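# Lift one staple stick from box onto the table

## Task

Remove a single stick of staples from the staple box and set it down on the table with its legs pointing downward, far enough from both the box's tray and its sleeve.

## Robot and tools

Robot: two arms, left_arm and right_arm, each ending in a two-finger parallel gripper. Calibrated base positions in the scene frame: left_arm (-0.021, +0.241, +0.023) m with quat_wxyz (+1.000, 0, 0, -0.006); right_arm (+0.006, -0.298, +0.017) m with quat_wxyz (+1.000, 0, 0, -0.009). A two-camera stand sits behind the arms. Cameras: cam_high, cam_low, cam_left_wrist, cam_right_wrist, all 672x504, delivered in that order.

Scene frame: origin at table-top height, halfway between the nominal bases; +z up, +x forward over the table, +y toward left_arm. Arm names do not match image left/right. Printed hand positions and orientations are in this frame and may be wrong by a few centimetres, worse at long reach. Gripper axes: fingers point along its own +z, open and close along its y. end_effector_position is the point between the pads, about 1 cm short of the fingertips.

Row layout (shared by execute_actions and move): one flat list of 14 numbers covering both arms, each in [-1, 1]: dx, dy, dz, rx, ry, rz, opening for left_arm, then the same seven for right_arm. Always give all 14 even if one arm stays. The six pose numbers are an offset, not a pose: measured from that arm's Hand target at the start of the action or move, along that Hand target's own axes. Scale: 1.0 = 0.6 m for dx/dy/dz and 180 degrees for rotation; rx, ry, rz form one rotation vector. All six zero means re-command the current Hand target. Opening is absolute: +1 fully open (0.094 m), -1 closed. A 0 in the opening slot commands half open, so resend the present opening to leave a gripper alone.

execute_actions(actions, cameras): actions is a list of actions; each action is a table of up to 15 rows, each row one 1/30 s step; a short table repeats its last row to fill 15 steps. Every row in an action counts from the Hand target at that action's start, not from the row before; a new action starts from the updated Hand target, so repeating an offset adds it again. An empty actions list returns state plus all camera images. cameras: list of names, ["all"], or [] for none; an unknown name voids the call.

move(target, speed, blend, opening_speed, grip_force, blocking, cameras): drives each gripper in a straight line from its Hand target toward the offset given in target, one 14-number row or a list of up to 15 rows (each row counted from the same starting Hand targets). speed is top path speed in m/s, 0.002 to 2.9, default 0.25 (rotation up to twice that in rad/s), one value or one per row. blend, in metres, rounds corners between listed rows; 0 stops at each. opening_speed is the finger rate per second on the -1..+1 scale, 0.2 or more; use it for slow gentle closing. grip_force is newtons per pad, 10 to 50, one value or one per arm, persists; lower force closes slowly. blocking=false returns early while the move continues. Paths do not avoid obstacles or the other arm, fingers lag and overshoot with speed, and routing near an arm's own base can flip its shoulder posture, so go around it. Result adds a move: line: done, off_target, moving, held or fault, plus limits (paced = pose clipped, held = steps withheld). done means at rest within 10 mm and 2 degrees; it says nothing about contact.

wait(seconds 0..10, cameras): lets time pass holding commands; a running move continues. stop(cameras): brakes the current move. zoom_image(camera, region [x0,y0,x1,y1] pixels, max 504x504): closer look at the latest image of that camera. finished_scene(scene): ends the current scene; the goal must then hold without the robot.

Results: Hand target is the last commanded pose after clipping; next offsets count from it. The gripper often rests short of it because of friction and weight (up to a few cm, more under load); resend zeros or the missing distance as an offset. Orientation commands are clipped to 40 degrees from the measured orientation each step. grip_measured uses the opening scale; empty grippers read up to ~2.5 mm wide; on a hard part it reads a bit narrower (or slightly wider) than the part. grip_effort_nm is averaged motor effort, negative closing; it keeps an offset at rest, and moving toward zero after a lower command suggests slip or collapse. Joint torques include gravity, have offsets and noise; joints 1-3 wrap at ±28 N m. Joint velocities may read "within noise". Action calls also list intermediate end_effector_position steps. Joint ranges (rad): waist -2.618..3.054, shoulder 0..3.142, elbow 0..3.142 (straight 2.901), wrist pitch and yaw -1.571..1.571, wrist roll -2.094..2.094.

Avoid: dropping the stick or releasing it while moving, fast impacts or hard presses on the table or box, anything leaving the table, arms or grippers touching each other (including closing on the other arm's fingers), strain on wrist camera cables, and long stretched holds or pushes into unreachable poses that overheat motors (MOTOR HOT at 75 °C, fold-up fault at 90 °C). A blocked arm keeps pushing until commanded back past its gripper. Loose objects may get nudged occasionally. Staples can crush: close gently.

Each tool is called after "Call:" as a command line: name --argument value for each argument, lists and objects as JSON in quotes; but a table of rows of numbers goes row by row, as --pt "numbers of a row", without its own name.

## Session

Call:
execute_actions --actions '[]'

Scene clock: 0.00 s.
left_arm: end_effector_position=(+0.3793, +0.2232, +0.1215) grip_measured=+1.000 grip_effort_nm=n/a end_effector_quat_wxyz=(+0.579, +0.020, +0.815, -0.029) | right_arm: end_effector_position=(+0.4026, -0.3060, +0.1170) grip_measured=+1.000 grip_effort_nm=n/a end_effector_quat_wxyz=(+0.599, +0.011, +0.800, -0.027)
Joint positions: left_arm=[-0.015 1.546 0.375 0.836 0.046 -0.009 0.094] | right_arm=[0.023 1.572 0.331 0.955 0.063 -0.012 0.094]
Joint velocities: within noise
Joint torques (N m): no reading
Heat: left arm: 34 °C; right arm: 33 °C.
Hand target: left_arm +0.3845, +0.2240, +0.1359; +0.596, +0.021, +0.802, -0.025 | right_arm +0.4055, -0.3067, +0.1251; +0.607, +0.015, +0.794, -0.026
Tool commands: left_gripper/opening=+1.0 right_gripper/opening=+1.0

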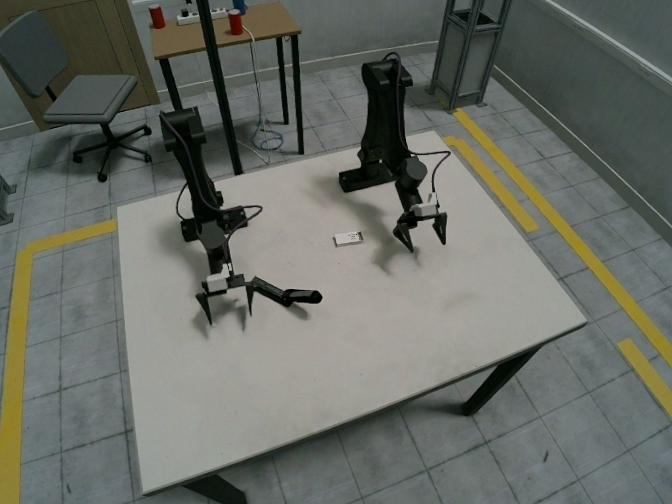

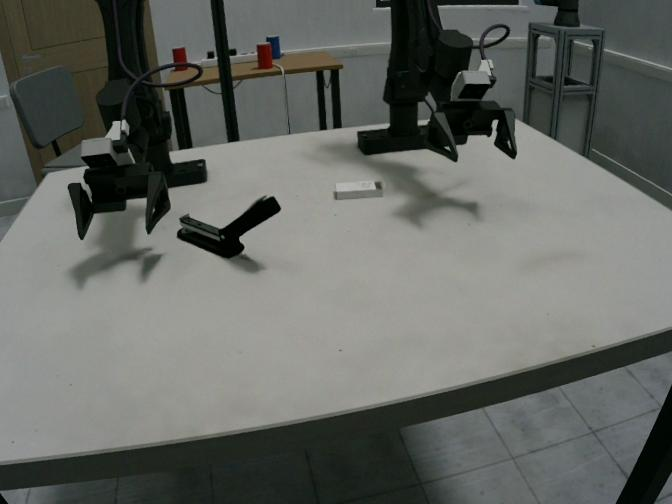

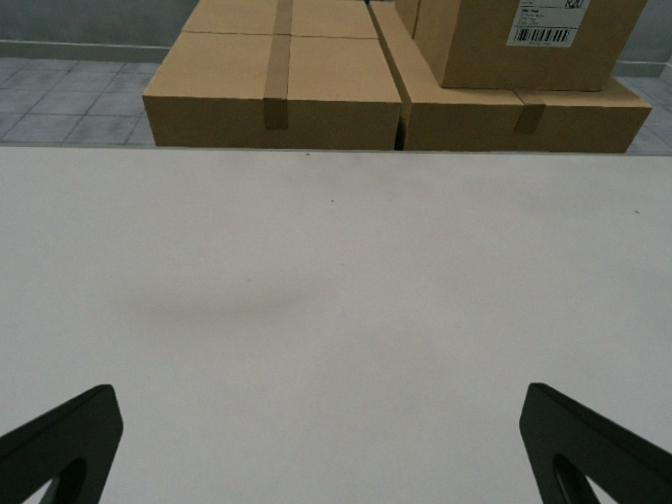

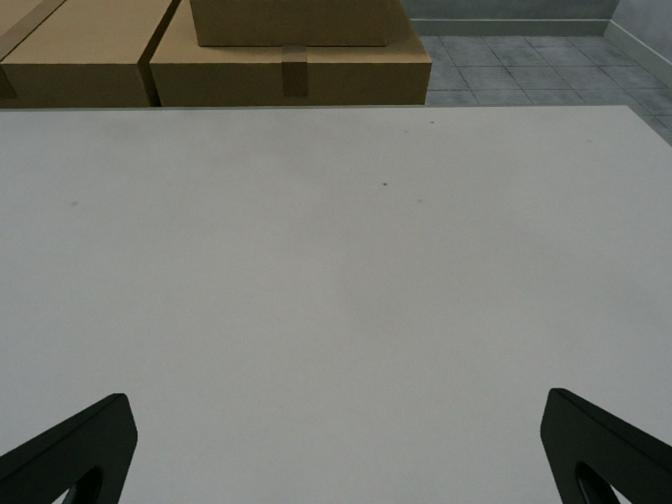

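Call:
zoom_image --camera "cam_high" --region '[300, 200, 400, 275]'

Call:
zoom_image --camera "cam_low" --region '[310, 160, 410, 235]'

Scaled by 5.040 from the camera's 672x504 image, which has a finer 960x720 frame.

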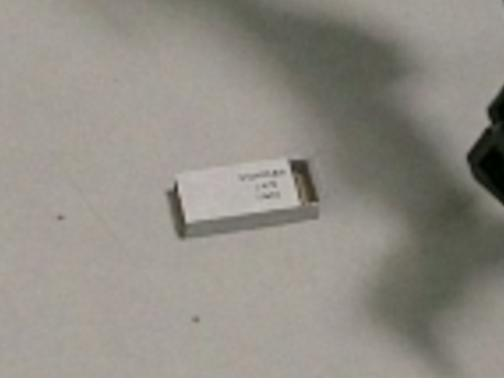

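Scaled by 5.040 from the camera's 672x504 image, which has a finer 960x720 frame.

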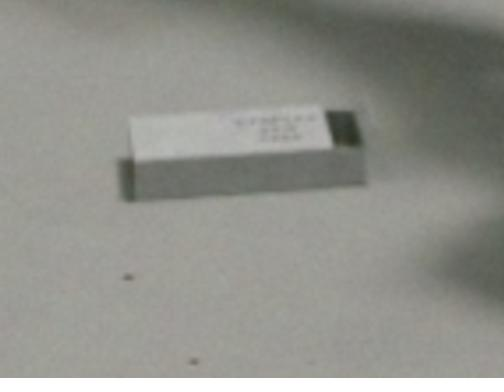

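Call:
move --target '[-0.0463,-0.228,-0.32,0,0.295,0,1,0,0,0,0,0,0,1]' --cameras '["cam_left_wrist","cam_high"]'

Scene clock: 26.00 s.
left_arm: end_effector_position=(+0.1995, +0.1015, +0.2085) grip_measured=+1.000 grip_effort_nm=-0.02 end_effector_quat_wxyz=(+0.168, +0.041, +0.985, -0.006) | right_arm: end_effector_position=(+0.4026, -0.3060, +0.1170) grip_measured=+1.000 grip_effort_nm=0.01 end_effector_quat_wxyz=(+0.599, +0.011, +0.800, -0.027)
Joint positions: left_arm=[-0.692 1.279 1.244 -1.258 -0.196 -0.592 0.094] | right_arm=[0.023 1.572 0.331 0.955 0.063 -0.012 0.094]
Joint torques (N m): left_arm=[-0.59 -2.32 7.19 0.57 -0.01 -0.19] | right_arm=[0.01 -5.49 5.35 1.83 0.04 -0.04]
Heat: left arm: 36 °C; right arm: 36 °C.
Hand target: left_arm +0.2003, +0.1001, +0.2200; +0.174, +0.030, +0.984, -0.013 | right_arm +0.4055, -0.3067, +0.1251; +0.607, +0.015, +0.794, -0.026
Off the commanded pose: left_arm 0.012 m, 2 deg | right_arm 0.009 m, 1 deg.
move: off_target (left_arm)
Images, in order (width x height): cam_high 672x504, cam_left_wrist 672x504.

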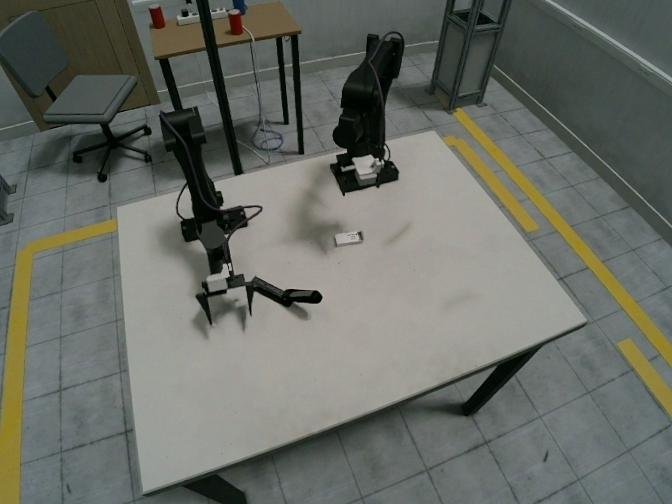

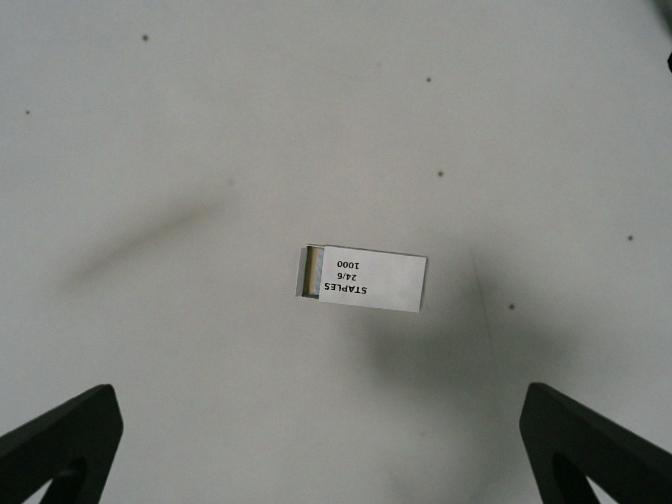

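Call:
zoom_image --camera "cam_left_wrist" --region '[280, 220, 450, 340]'

Scaled by 2.965 from the camera's 672x504 image, which has a finer 960x720 frame.

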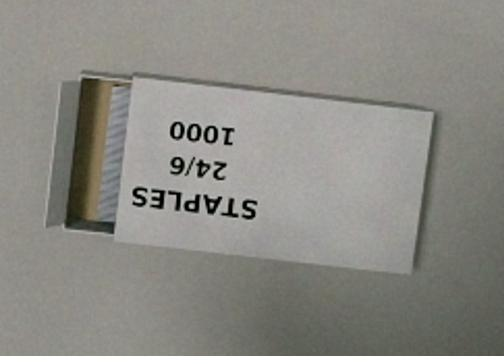

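Call:
move --target '[0.04,0.002,0.11,0,0,0,1,0,0,0,0,0,0,1]' --cameras '["cam_left_wrist","cam_low"]'

Call:
zoom_image --camera "cam_left_wrist" --region '[240, 200, 450, 400]'

Scene clock: 49.37 s.
left_arm: end_effector_position=(+0.1947, +0.1052, +0.1432) grip_measured=+1.000 grip_effort_nm=-0.02 end_effector_quat_wxyz=(+0.151, +0.043, +0.988, +0.007) | right_arm: end_effector_position=(+0.4026, -0.3060, +0.1170) grip_measured=+1.000 grip_effort_nm=0.01 end_effector_quat_wxyz=(+0.599, +0.011, +0.800, -0.027)
Joint positions: left_arm=[-0.692 1.276 0.992 -1.052 -0.195 -0.593 0.094] | right_arm=[0.023 1.572 0.331 0.955 0.063 -0.012 0.094]
Joint torques (N m): left_arm=[-0.57 -4.53 3.88 1.13 -0.03 -0.18] | right_arm=[-0.01 -5.52 5.34 1.83 0.04 -0.04]
Heat: left arm: 36 °C; right arm: 37 °C.
Hand target: left_arm +0.2005, +0.1002, +0.1498; +0.174, +0.030, +0.984, -0.013 | right_arm +0.4055, -0.3067, +0.1251; +0.607, +0.015, +0.794, -0.026
Off the commanded pose: left_arm 0.010 m, 4 deg | right_arm 0.009 m, 1 deg.
move: off_target (left_arm)
Images, in order (width x height): cam_low 672x504, cam_left_wrist 672x504.

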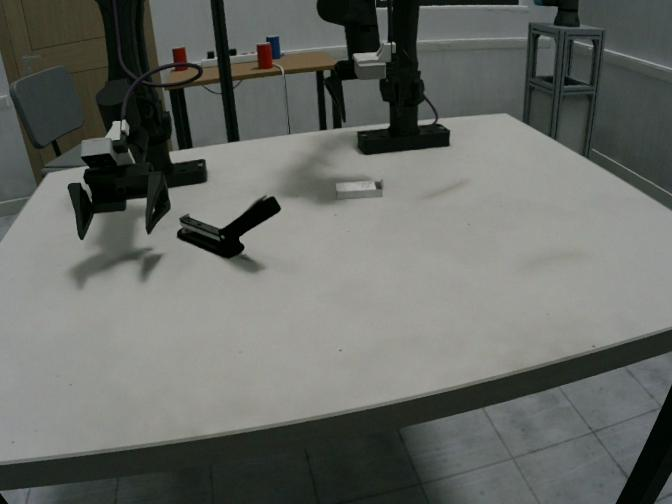

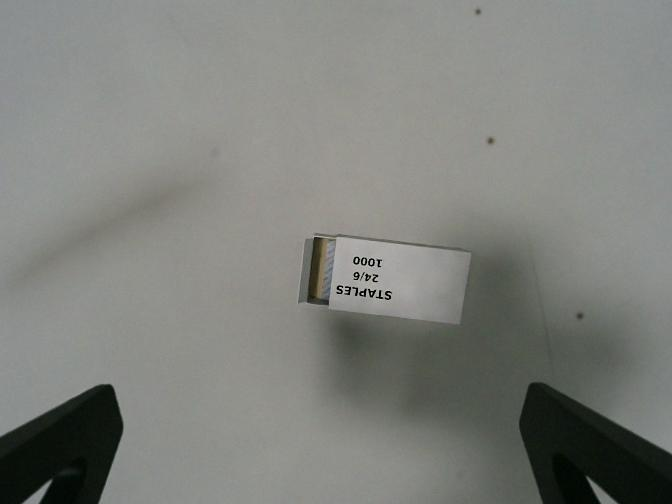

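Scaled by 2.400 from the camera's 672x504 image, which has a finer 960x720 frame.

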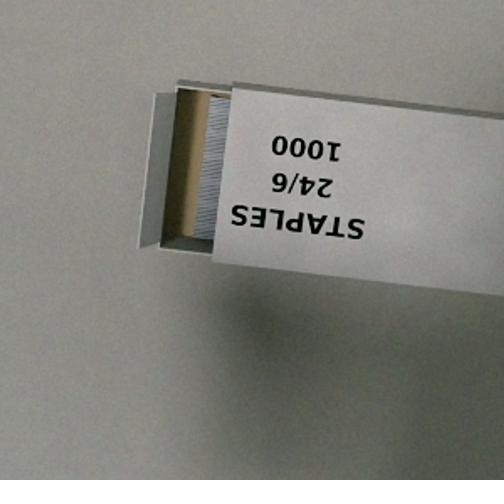

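Call:
move --target '[-0.0335,0.0517,-0.006,0.2231,-0.0373,0.4867,1,0,0,0,0,0,0,1]' --cameras '["cam_left_wrist","cam_high"]'

Scene clock: 77.80 s.
left_arm: end_effector_position=(+0.2140, +0.1345, +0.1475) grip_measured=+1.000 grip_effort_nm=-0.02 end_effector_quat_wxyz=(+0.143, +0.740, +0.630, -0.190) | right_arm: end_effector_position=(+0.4026, -0.3060, +0.1170) grip_measured=+1.000 grip_effort_nm=0.01 end_effector_quat_wxyz=(+0.599, +0.011, +0.800, -0.027)
Joint positions: left_arm=[-0.092 1.527 1.175 -1.279 0.477 1.643 0.094] | right_arm=[0.023 1.572 0.331 0.955 0.063 -0.012 0.094]
Joint torques (N m): left_arm=[0.91 -3.86 6.65 0.05 0.56 0.14] | right_arm=[-0.01 -5.49 5.35 1.83 0.04 -0.04]
Heat: left arm: 35 °C; right arm: 37 °C.
Hand target: left_arm +0.2201, +0.1301, +0.1596; +0.167, +0.740, +0.621, -0.198 | right_arm +0.4055, -0.3067, +0.1251; +0.607, +0.015, +0.794, -0.026
Off the commanded pose: left_arm 0.014 m, 3 deg | right_arm 0.009 m, 1 deg.
move: off_target (left_arm)
Images, in order (width x height): cam_high 672x504, cam_left_wrist 672x504.

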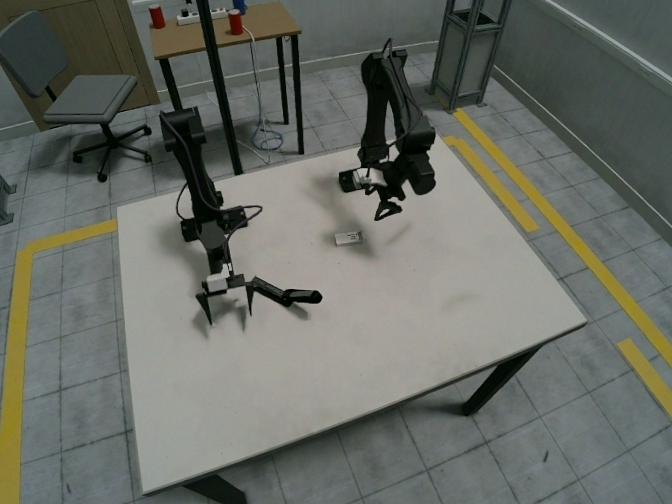

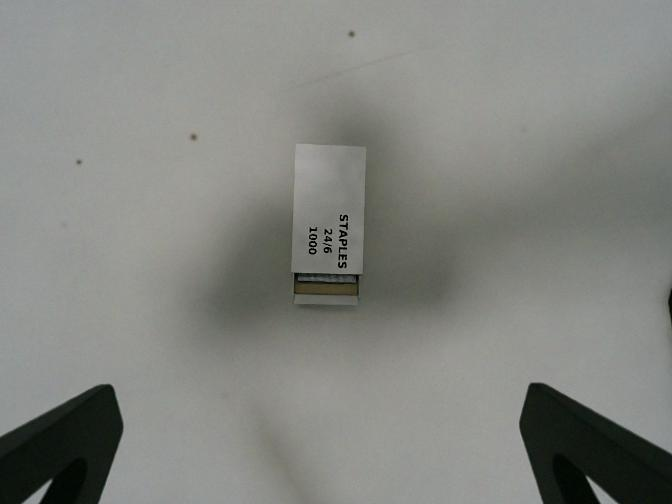

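Call:
move --pt "0 0 0 0 0 0 1 -0.0795 0.016 -0.282 0 0 0 1" --pt "0 0 0 0 0 0 1 0.1338 0.3893 -0.369 -0.4015 0.1308 -0.2256 1" --blend '[0.03,0]' --cameras '["all"]'

Scene clock: 99.60 s.
left_arm: end_effector_position=(+0.2140, +0.1345, +0.1475) grip_measured=+1.000 grip_effort_nm=-0.02 end_effector_quat_wxyz=(+0.143, +0.740, +0.630, -0.190) | right_arm: end_effector_position=(+0.1789, -0.0760, +0.0828) grip_measured=+1.000 grip_effort_nm=0.01 end_effector_quat_wxyz=(+0.270, -0.575, +0.738, +0.226)
Joint positions: left_arm=[-0.092 1.527 1.175 -1.279 0.477 1.643 0.094] | right_arm=[0.632 1.15 0.504 -0.352 -0.464 -0.57 0.094]
Joint torques (N m): left_arm=[0.84 -3.69 6.58 0.07 0.6 0.16] | right_arm=[0.44 -1.43 9.03 1.5 -0.65 -0.16]
Heat: left arm: 37 °C; right arm: 37 °C.
Hand target: left_arm +0.2201, +0.1301, +0.1596; +0.167, +0.740, +0.621, -0.198 | right_arm +0.1841, -0.0610, +0.0999; +0.295, -0.588, +0.713, +0.243
Off the commanded pose: left_arm 0.014 m, 3 deg | right_arm 0.023 m, 5 deg.
move: off_target (left_arm, right_arm)

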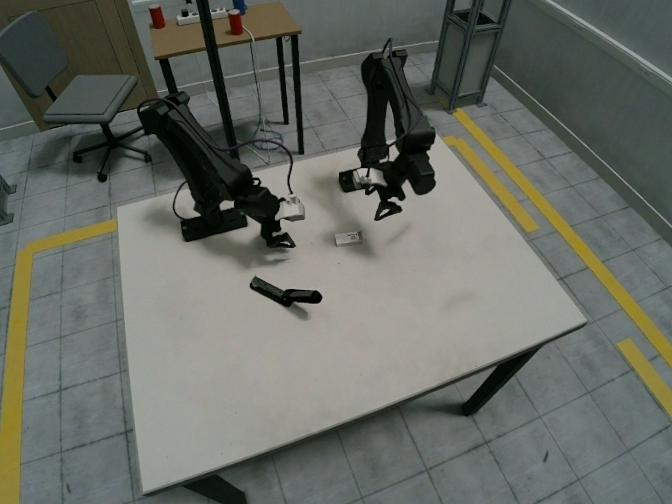

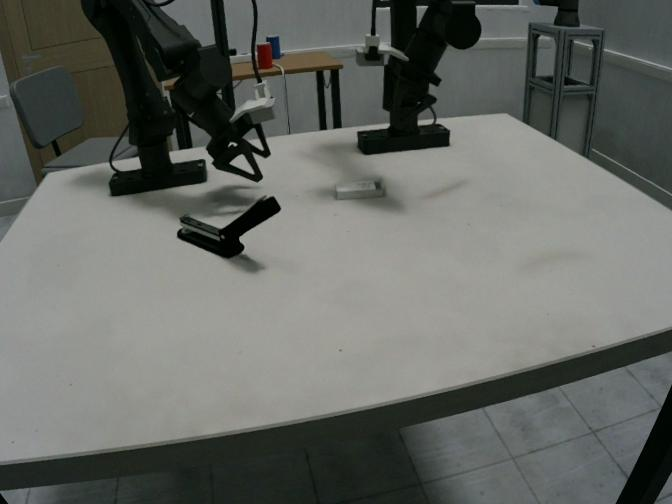

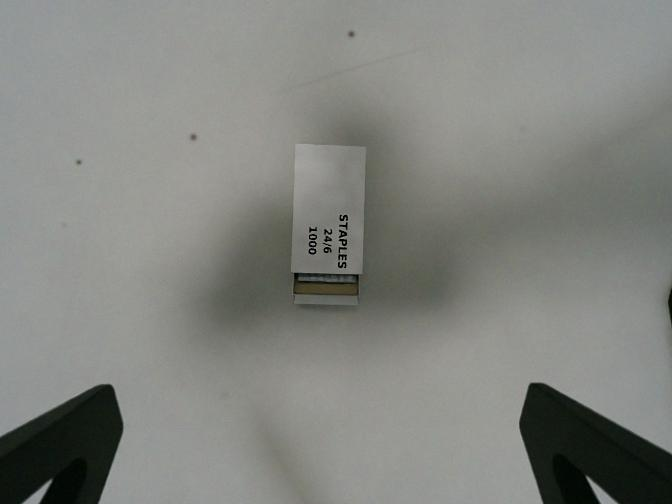

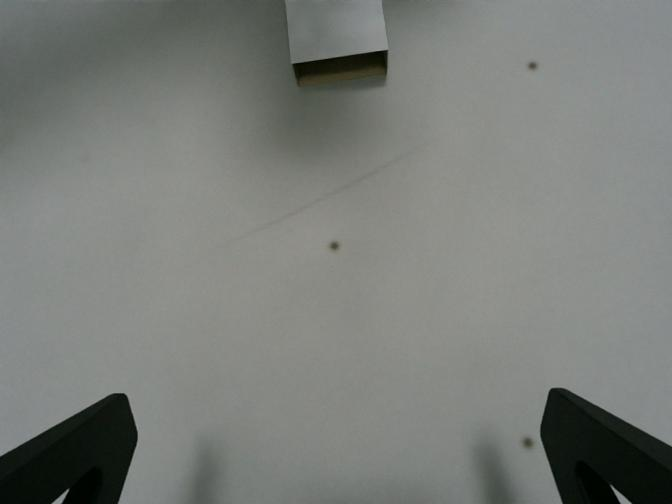

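Call:
zoom_image --camera "cam_right_wrist" --region '[260, 0, 420, 120]'

Call:
zoom_image --camera "cam_left_wrist" --region '[270, 130, 390, 330]'

Scaled by 3.150 from the camera's 672x504 image, which has a finer 960x720 frame.

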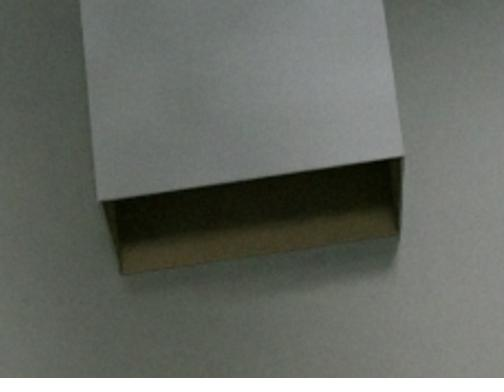

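Scaled by 2.520 from the camera's 672x504 image, which has a finer 960x720 frame.

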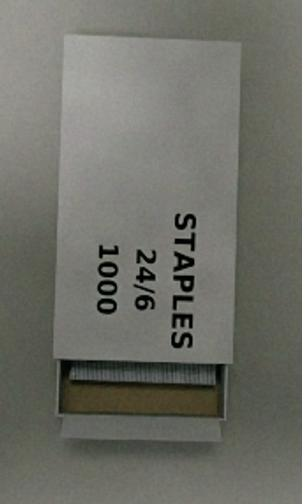

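Call:
move --target '[0,0,0,0,0,0,1,-0.089,-0.0023,0.1665,-0.0196,0,-0.0197,1]' --cameras '["cam_low","cam_left_wrist","cam_right_wrist"]'

Scene clock: 145.97 s.
left_arm: end_effector_position=(+0.2140, +0.1345, +0.1475) grip_measured=+1.000 grip_effort_nm=-0.02 end_effector_quat_wxyz=(+0.143, +0.740, +0.630, -0.190) | right_arm: end_effector_position=(+0.1953, +0.0336, +0.0583) grip_measured=+1.000 grip_effort_nm=0.01 end_effector_quat_wxyz=(+0.264, -0.622, +0.692, +0.253)
Joint positions: left_arm=[-0.092 1.527 1.175 -1.279 0.477 1.643 0.094] | right_arm=[0.873 1.622 0.731 -0.039 -0.419 -0.466 0.094]
Joint torques (N m): left_arm=[0.85 -3.73 6.69 0.06 0.56 0.17] | right_arm=[0.31 -4.62 8.16 1.63 -0.11 0.06]
Heat: left arm: 38 °C; right arm: 36 °C.
Hand target: left_arm +0.2201, +0.1301, +0.1596; +0.167, +0.740, +0.621, -0.198 | right_arm +0.2061, +0.0451, +0.0669; +0.284, -0.618, +0.687, +0.256
Off the commanded pose: left_arm 0.014 m, 3 deg | right_arm 0.018 m, 2 deg.
move: off_target (left_arm, right_arm)
Images, in order (width x height): cam_low 672x504, cam_left_wrist 672x504, cam_right_wrist 672x504.

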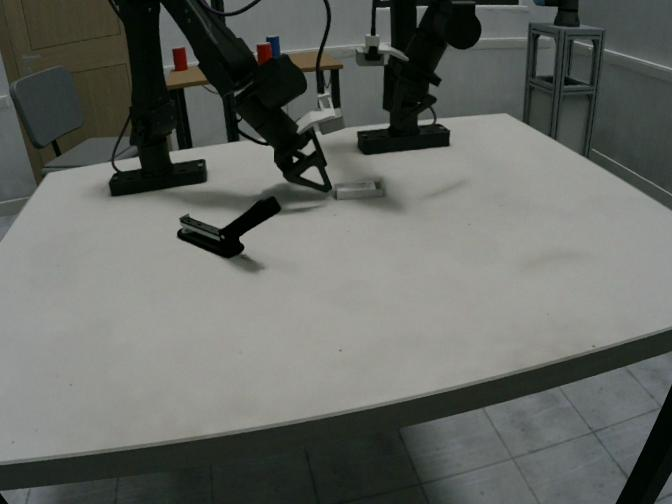

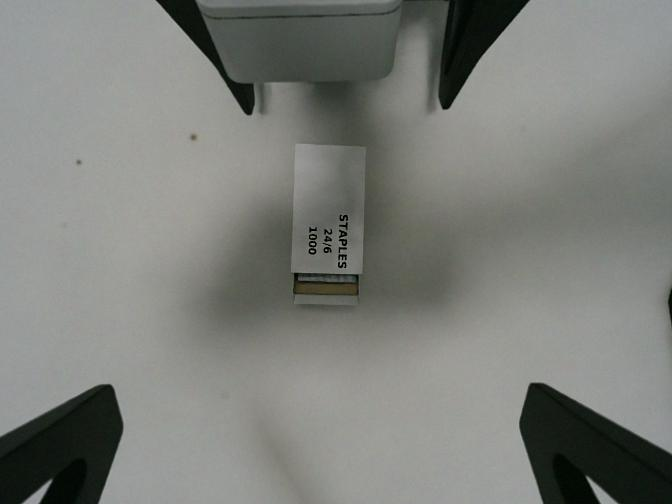

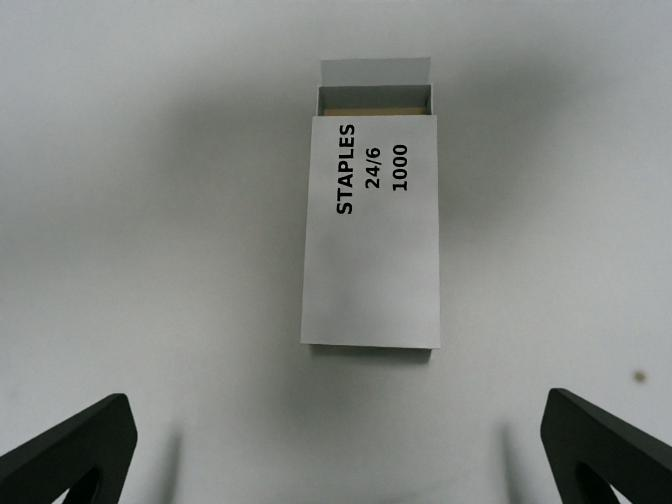

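Call:
move --pt "0.0163 -0.0169 -0.0673 -0.087 0 -0.4925 1 0 0 0 0 0 0 1" --pt "0.0163 -0.0169 -0.0673 -0.1739 0 -0.9847 1 0 0 0 0 0 0 1" --blend '[0.03,0]' --speed 0.4 --cameras '["cam_high","cam_low","cam_left_wrist"]'

Call:
move --target '[0,0,0,0,0,0,1,0.0028,-0.0152,0.0655,0,-0.0833,0,1]' --speed 0.12 --cameras '["cam_low","cam_right_wrist"]'

Scene clock: 166.70 s.
left_arm: end_effector_position=(+0.2126, +0.1622, +0.1808) grip_measured=+1.000 grip_effort_nm=-0.02 end_effector_quat_wxyz=(-0.074, -0.638, +0.765, -0.055) | right_arm: end_effector_position=(+0.1953, +0.0336, +0.0583) grip_measured=+1.000 grip_effort_nm=0.00 end_effector_quat_wxyz=(+0.264, -0.622, +0.692, +0.253)
Joint positions: left_arm=[-0.184 1.478 1.331 -1.431 0.184 -1.584 0.094] | right_arm=[0.873 1.622 0.731 -0.039 -0.419 -0.466 0.094]
Joint torques (N m): left_arm=[-0.9 -3.47 6.65 0.09 -0.01 -0.19] | right_arm=[0.32 -4.6 8.16 1.63 -0.11 0.06]
Heat: left arm: 38 °C; right arm: 37 °C.
Hand target: left_arm +0.2151, +0.1601, +0.1897; -0.066, -0.640, +0.763, -0.056 | right_arm +0.2061, +0.0451, +0.0669; +0.284, -0.618, +0.687, +0.256
Off the commanded pose: left_arm 0.009 m, 1 deg | right_arm 0.018 m, 2 deg.
move: off_target (right_arm)
Images, in order (width x height): cam_high 672x504, cam_low 672x504, cam_left_wrist 672x504.

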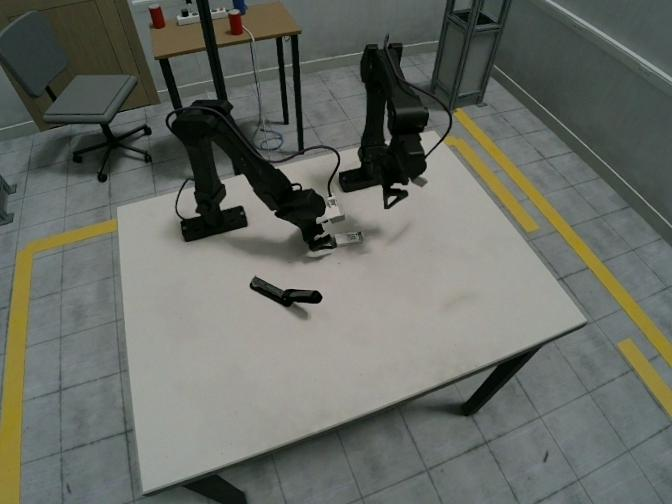

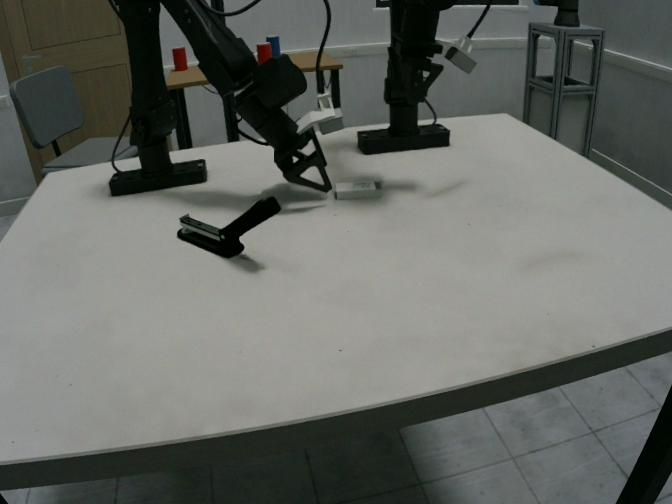

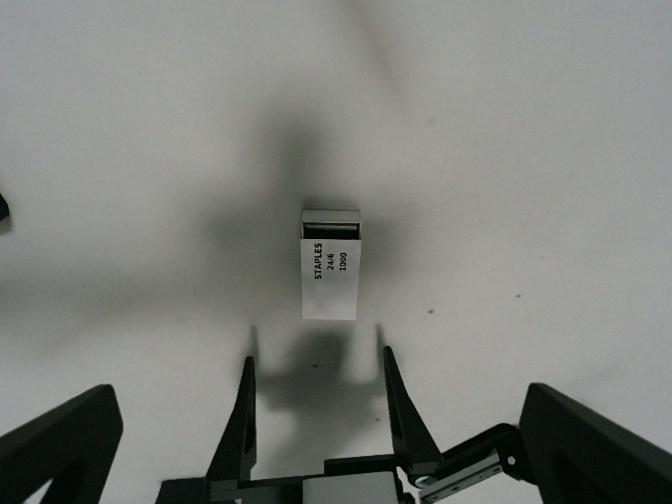

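Scene clock: 169.20 s.
left_arm: end_effector_position=(+0.2126, +0.1622, +0.1808) grip_measured=+1.000 grip_effort_nm=-0.02 end_effector_quat_wxyz=(-0.074, -0.638, +0.765, -0.055) | right_arm: end_effector_position=(+0.2191, +0.0709, +0.0397) grip_measured=+1.000 grip_effort_nm=0.01 end_effector_quat_wxyz=(-0.372, +0.586, -0.646, -0.318)
Joint positions: left_arm=[-0.184 1.478 1.331 -1.431 0.184 -1.584 0.094] | right_arm=[0.855 1.871 0.629 0.604 -0.507 -0.376 0.094]
Joint torques (N m): left_arm=[-0.79 -3.45 6.69 0.14 -0.05 -0.16] | right_arm=[-0.49 -5.53 3.51 2.01 -0.53 0.09]
Heat: left arm: 38 °C; right arm: 37 °C.
Hand target: left_arm +0.2151, +0.1601, +0.1897; -0.066, -0.640, +0.763, -0.056 | right_arm +0.2180, +0.0706, +0.0379; +0.372, -0.580, +0.644, +0.334
Off the commanded pose: left_arm 0.009 m, 1 deg | right_arm 0.002 m, 2 deg.
move: done
Images, in order (width x height): cam_low 672x504, cam_right_wrist 672x504.

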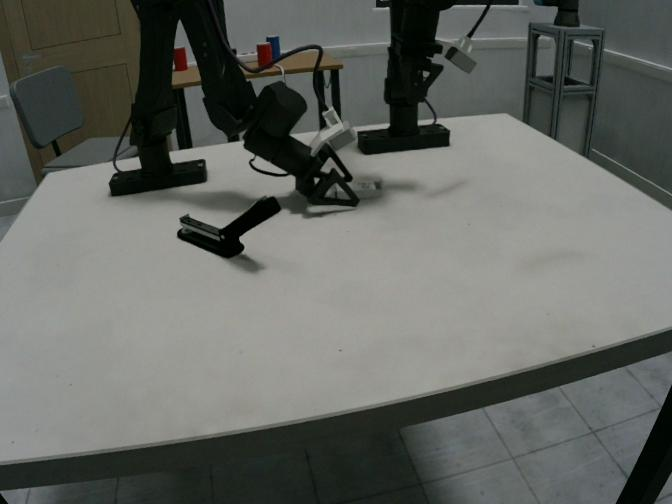

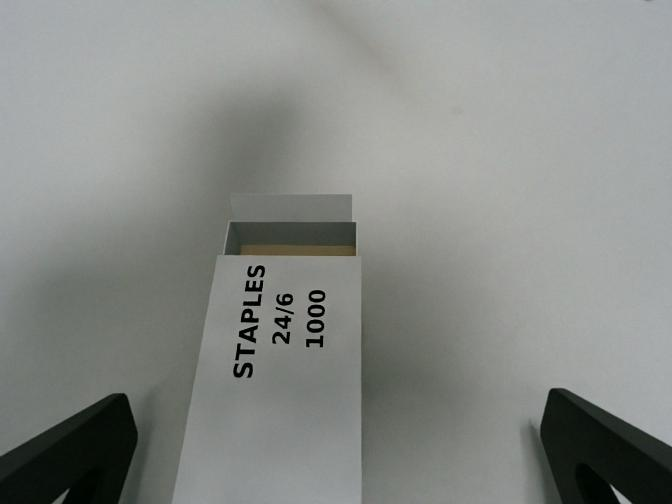

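Call:
move --target '[0,0,0,0,0,0,1,0.0365,0.023,-0.0032,0,0,0,1]' --speed 0.1 --cameras '["cam_left_wrist","cam_right_wrist"]'

Scene clock: 177.07 s.
left_arm: end_effector_position=(+0.2126, +0.1622, +0.1808) grip_measured=+1.000 grip_effort_nm=-0.02 end_effector_quat_wxyz=(-0.074, -0.638, +0.765, -0.055) | right_arm: end_effector_position=(+0.2120, +0.0631, +0.0335) grip_measured=+1.000 grip_effort_nm=0.01 end_effector_quat_wxyz=(-0.394, +0.581, -0.635, -0.323)
Joint positions: left_arm=[-0.184 1.478 1.331 -1.431 0.184 -1.584 0.094] | right_arm=[0.853 1.901 0.544 0.774 -0.511 -0.366 0.094]
Joint torques (N m): left_arm=[-0.88 -3.48 6.72 0.09 -0.02 -0.19] | right_arm=[0.43 -4.71 2.63 1.66 -0.35 0.07]
Heat: left arm: 39 °C; right arm: 36 °C.
Hand target: left_arm +0.2151, +0.1601, +0.1897; -0.066, -0.640, +0.763, -0.056 | right_arm +0.2030, +0.0595, +0.0199; +0.372, -0.580, +0.644, +0.334
Off the commanded pose: left_arm 0.009 m, 1 deg | right_arm 0.017 m, 3 deg.
move: off_target (right_arm)
Images, in order (width x height): cam_left_wrist 672x504, cam_right_wrist 672x504.

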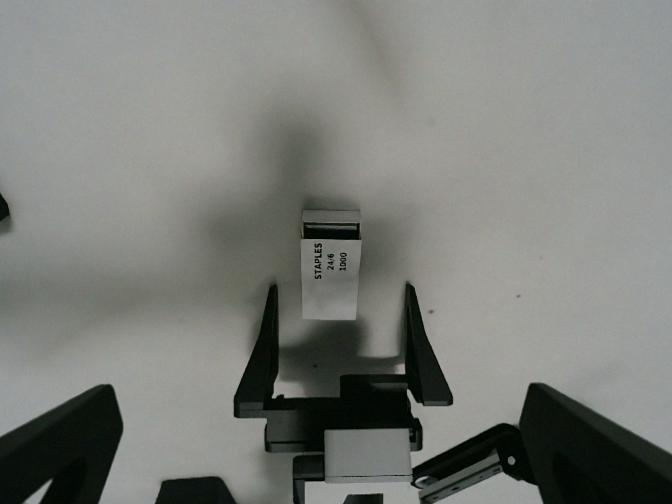

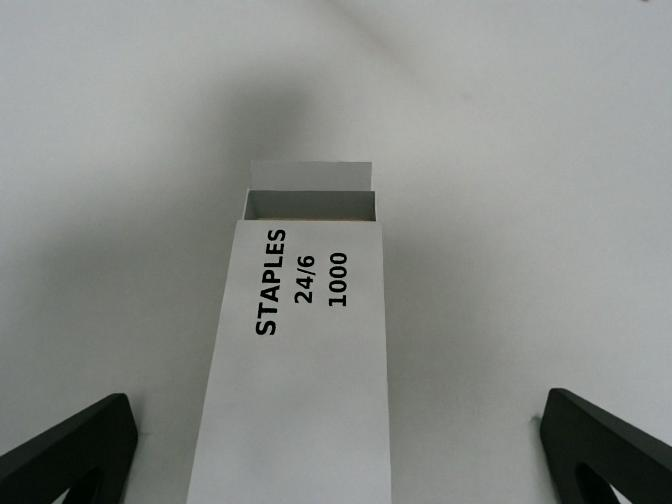

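Call:
move --target '[0,0,0,0,0,0,1,0.0177,0.0128,0.0028,0,0,0,1]' --speed 0.1 --cameras '["cam_low","cam_left_wrist","cam_right_wrist"]'

Scene clock: 181.17 s.
left_arm: end_effector_position=(+0.2126, +0.1622, +0.1808) grip_measured=+1.000 grip_effort_nm=-0.02 end_effector_quat_wxyz=(-0.074, -0.638, +0.765, -0.055) | right_arm: end_effector_position=(+0.2104, +0.0611, +0.0332) grip_measured=+1.000 grip_effort_nm=0.01 end_effector_quat_wxyz=(-0.408, +0.570, -0.631, -0.331)
Joint positions: left_arm=[-0.184 1.478 1.331 -1.431 0.184 -1.584 0.094] | right_arm=[0.852 1.928 0.509 0.879 -0.514 -0.339 0.094]
Joint torques (N m): left_arm=[-0.96 -3.49 6.89 0.13 -0.03 -0.16] | right_arm=[0.9 -4.18 2.07 1.4 -0.18 0]
Heat: left arm: 39 °C; right arm: 35 °C.
Hand target: left_arm +0.2151, +0.1601, +0.1897; -0.066, -0.640, +0.763, -0.056 | right_arm +0.1949, +0.0564, +0.0099; +0.372, -0.580, +0.644, +0.334
Off the commanded pose: left_arm 0.009 m, 1 deg | right_arm 0.028 m, 5 deg.
move: off_target (right_arm)
Images, in order (width x height): cam_low 672x504, cam_left_wrist 672x504, cam_right_wrist 672x504.

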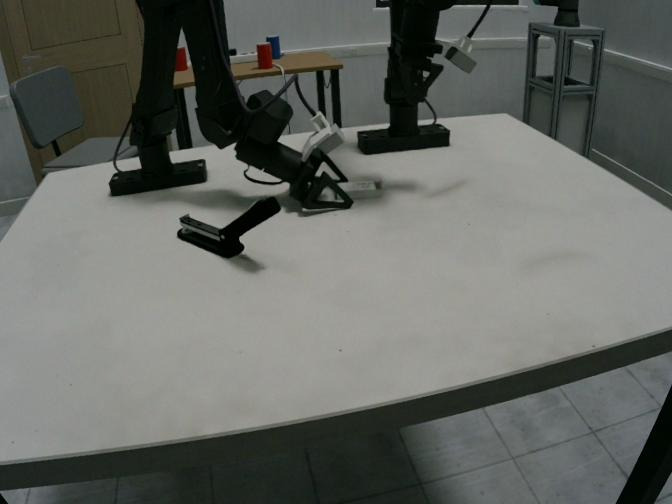

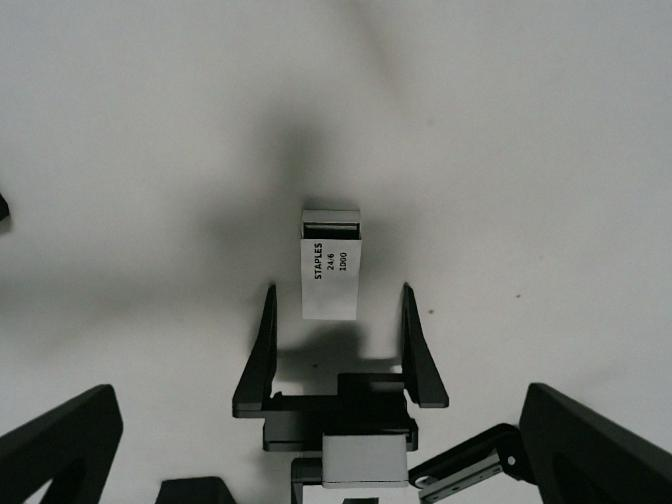

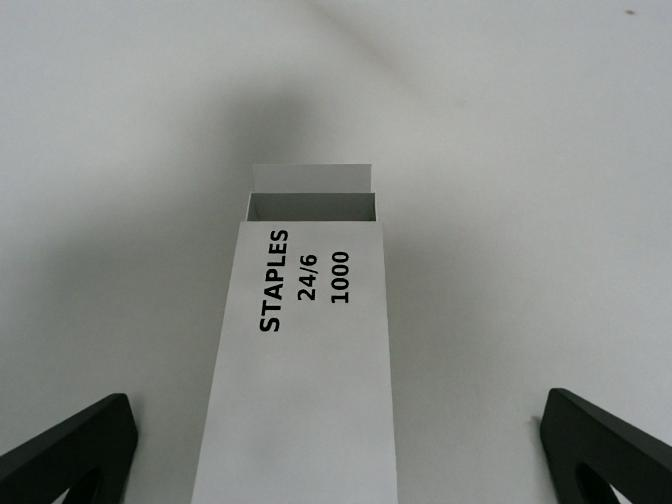

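Call:
zoom_image --camera "cam_low" --region '[280, 100, 400, 220]'

Scaled by 4.200 from the camera's 672x504 image, which has a finer 960x720 frame.

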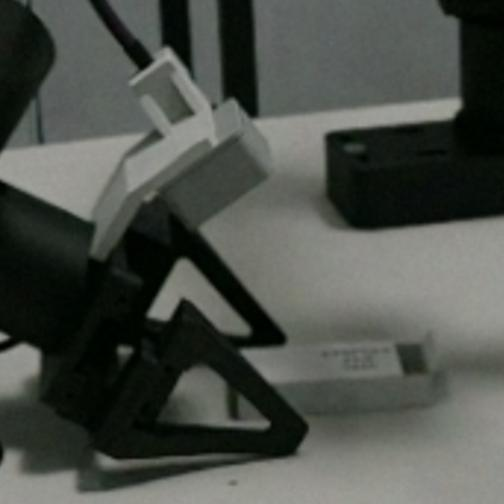

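Call:
move --target '[0,0,0,0,0,0,1,-0.026,0,-0.015,0,0,0,1]' --speed 0.1 --cameras '["cam_low","cam_left_wrist","cam_right_wrist"]'

Call:
zoom_image --camera "cam_low" --region '[280, 100, 400, 220]'

Scene clock: 189.63 s.
left_arm: end_effector_position=(+0.2126, +0.1622, +0.1808) grip_measured=+1.000 grip_effort_nm=-0.02 end_effector_quat_wxyz=(-0.074, -0.638, +0.765, -0.055) | right_arm: end_effector_position=(+0.2068, +0.0608, +0.0337) grip_measured=+1.000 grip_effort_nm=0.01 end_effector_quat_wxyz=(-0.402, +0.576, -0.630, -0.330)
Joint positions: left_arm=[-0.184 1.478 1.331 -1.431 0.184 -1.584 0.094] | right_arm=[0.858 1.909 0.509 0.845 -0.514 -0.35 0.094]
Joint torques (N m): left_arm=[-0.77 -3.4 6.74 0.11 -0.01 -0.17] | right_arm=[0.58 -9.58 2.77 0.91 -0.17 0.03]
Heat: left arm: 39 °C; right arm: 34 °C.
Hand target: left_arm +0.2151, +0.1601, +0.1897; -0.066, -0.640, +0.763, -0.056 | right_arm +0.1949, +0.0564, +0.0279; +0.372, -0.580, +0.644, +0.334
Off the commanded pose: left_arm 0.009 m, 1 deg | right_arm 0.014 m, 4 deg.
move: off_target (right_arm)
Images, in order (width x height): cam_low 672x504, cam_left_wrist 672x504, cam_right_wrist 672x504.

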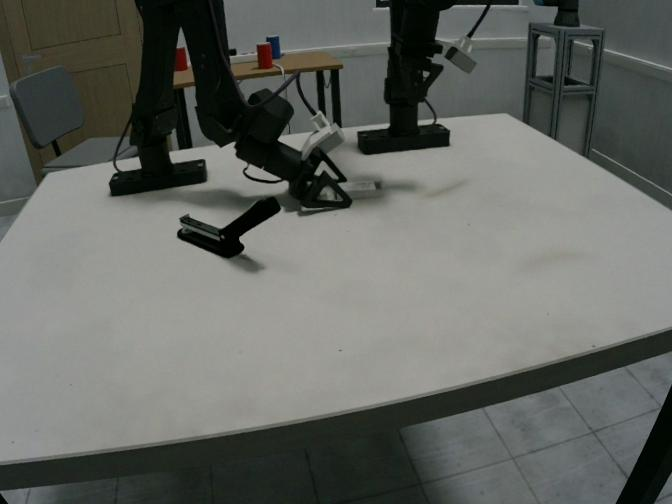

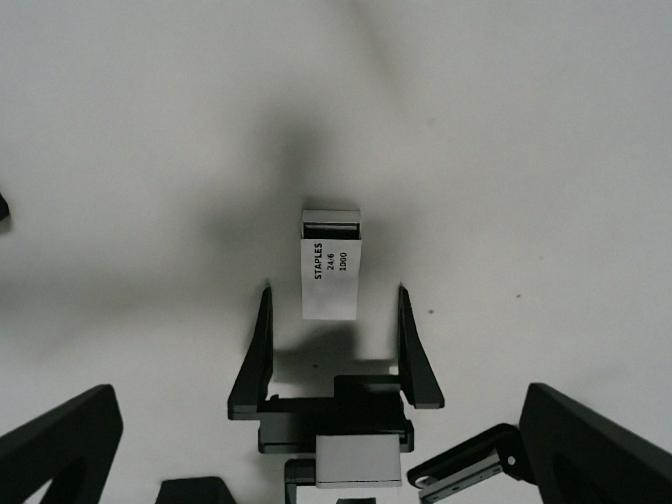

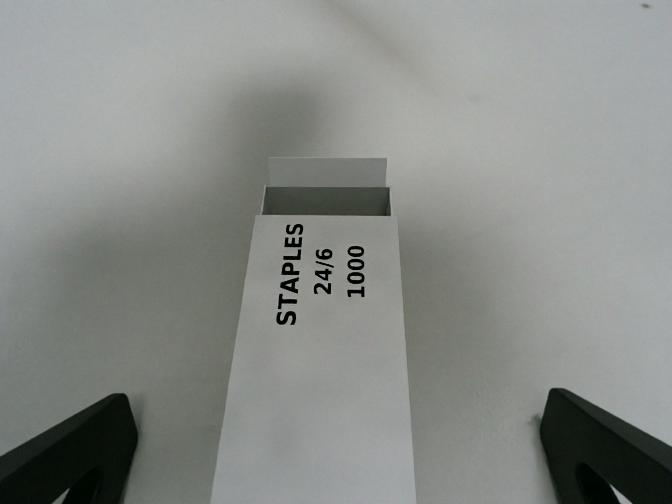

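Scaled by 4.200 from the camera's 672x504 image, which has a finer 960x720 frame.

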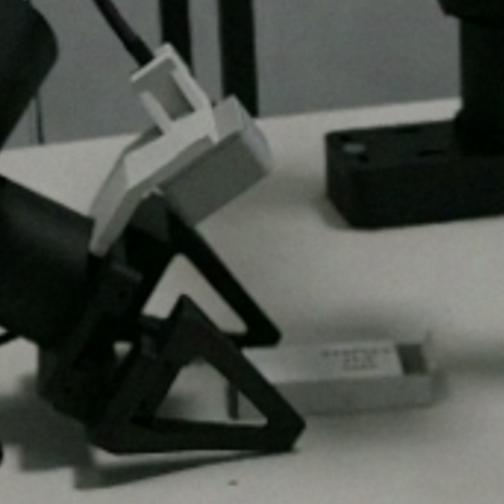

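Call:
move --target '[0,0,0,0,0,0,1,0,0,0,0,0,0,-0.17]' --grip_force '[50,20]' --opening_speed 0.4 --cameras '["cam_left_wrist","cam_right_wrist"]'

Scene clock: 197.30 s.
left_arm: end_effector_position=(+0.2126, +0.1622, +0.1808) grip_measured=+1.000 grip_effort_nm=-0.03 end_effector_quat_wxyz=(-0.074, -0.638, +0.765, -0.055) | right_arm: end_effector_position=(+0.2068, +0.0608, +0.0337) grip_measured=-0.167 grip_effort_nm=-0.15 end_effector_quat_wxyz=(-0.402, +0.575, -0.631, -0.331)
Joint positions: left_arm=[-0.184 1.478 1.331 -1.431 0.184 -1.584 0.094] | right_arm=[0.858 1.909 0.509 0.845 -0.514 -0.346 0.039]
Joint torques (N m): left_arm=[-0.87 -3.38 6.75 0.09 -0.03 -0.19] | right_arm=[0.58 -9.58 2.78 0.9 -0.17 0.03]
Heat: left arm: 39 °C; right arm: 34 °C.
Hand target: left_arm +0.2151, +0.1601, +0.1897; -0.066, -0.640, +0.763, -0.056 | right_arm +0.1949, +0.0564, +0.0279; +0.372, -0.580, +0.644, +0.334
Off the commanded pose: left_arm 0.009 m, 1 deg | right_arm 0.014 m, 4 deg.
grip_force (N): 50, 20
move: off_target (right_arm)
Images, in order (width x height): cam_left_wrist 672x504, cam_right_wrist 672x504.

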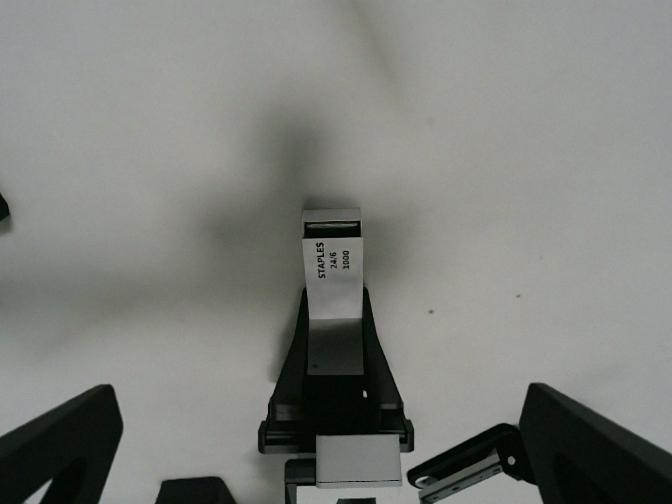

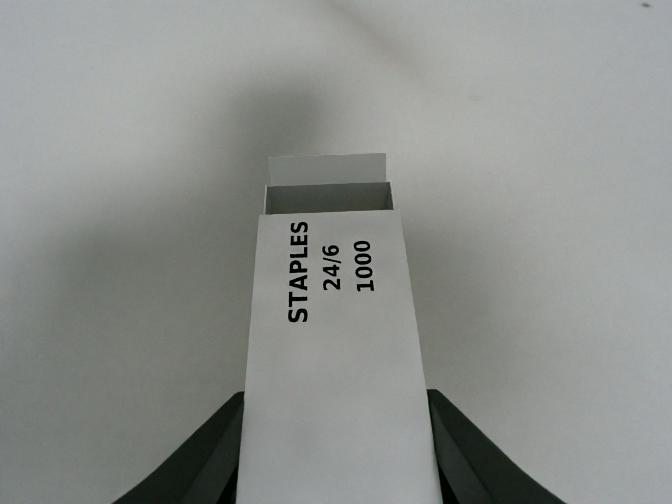

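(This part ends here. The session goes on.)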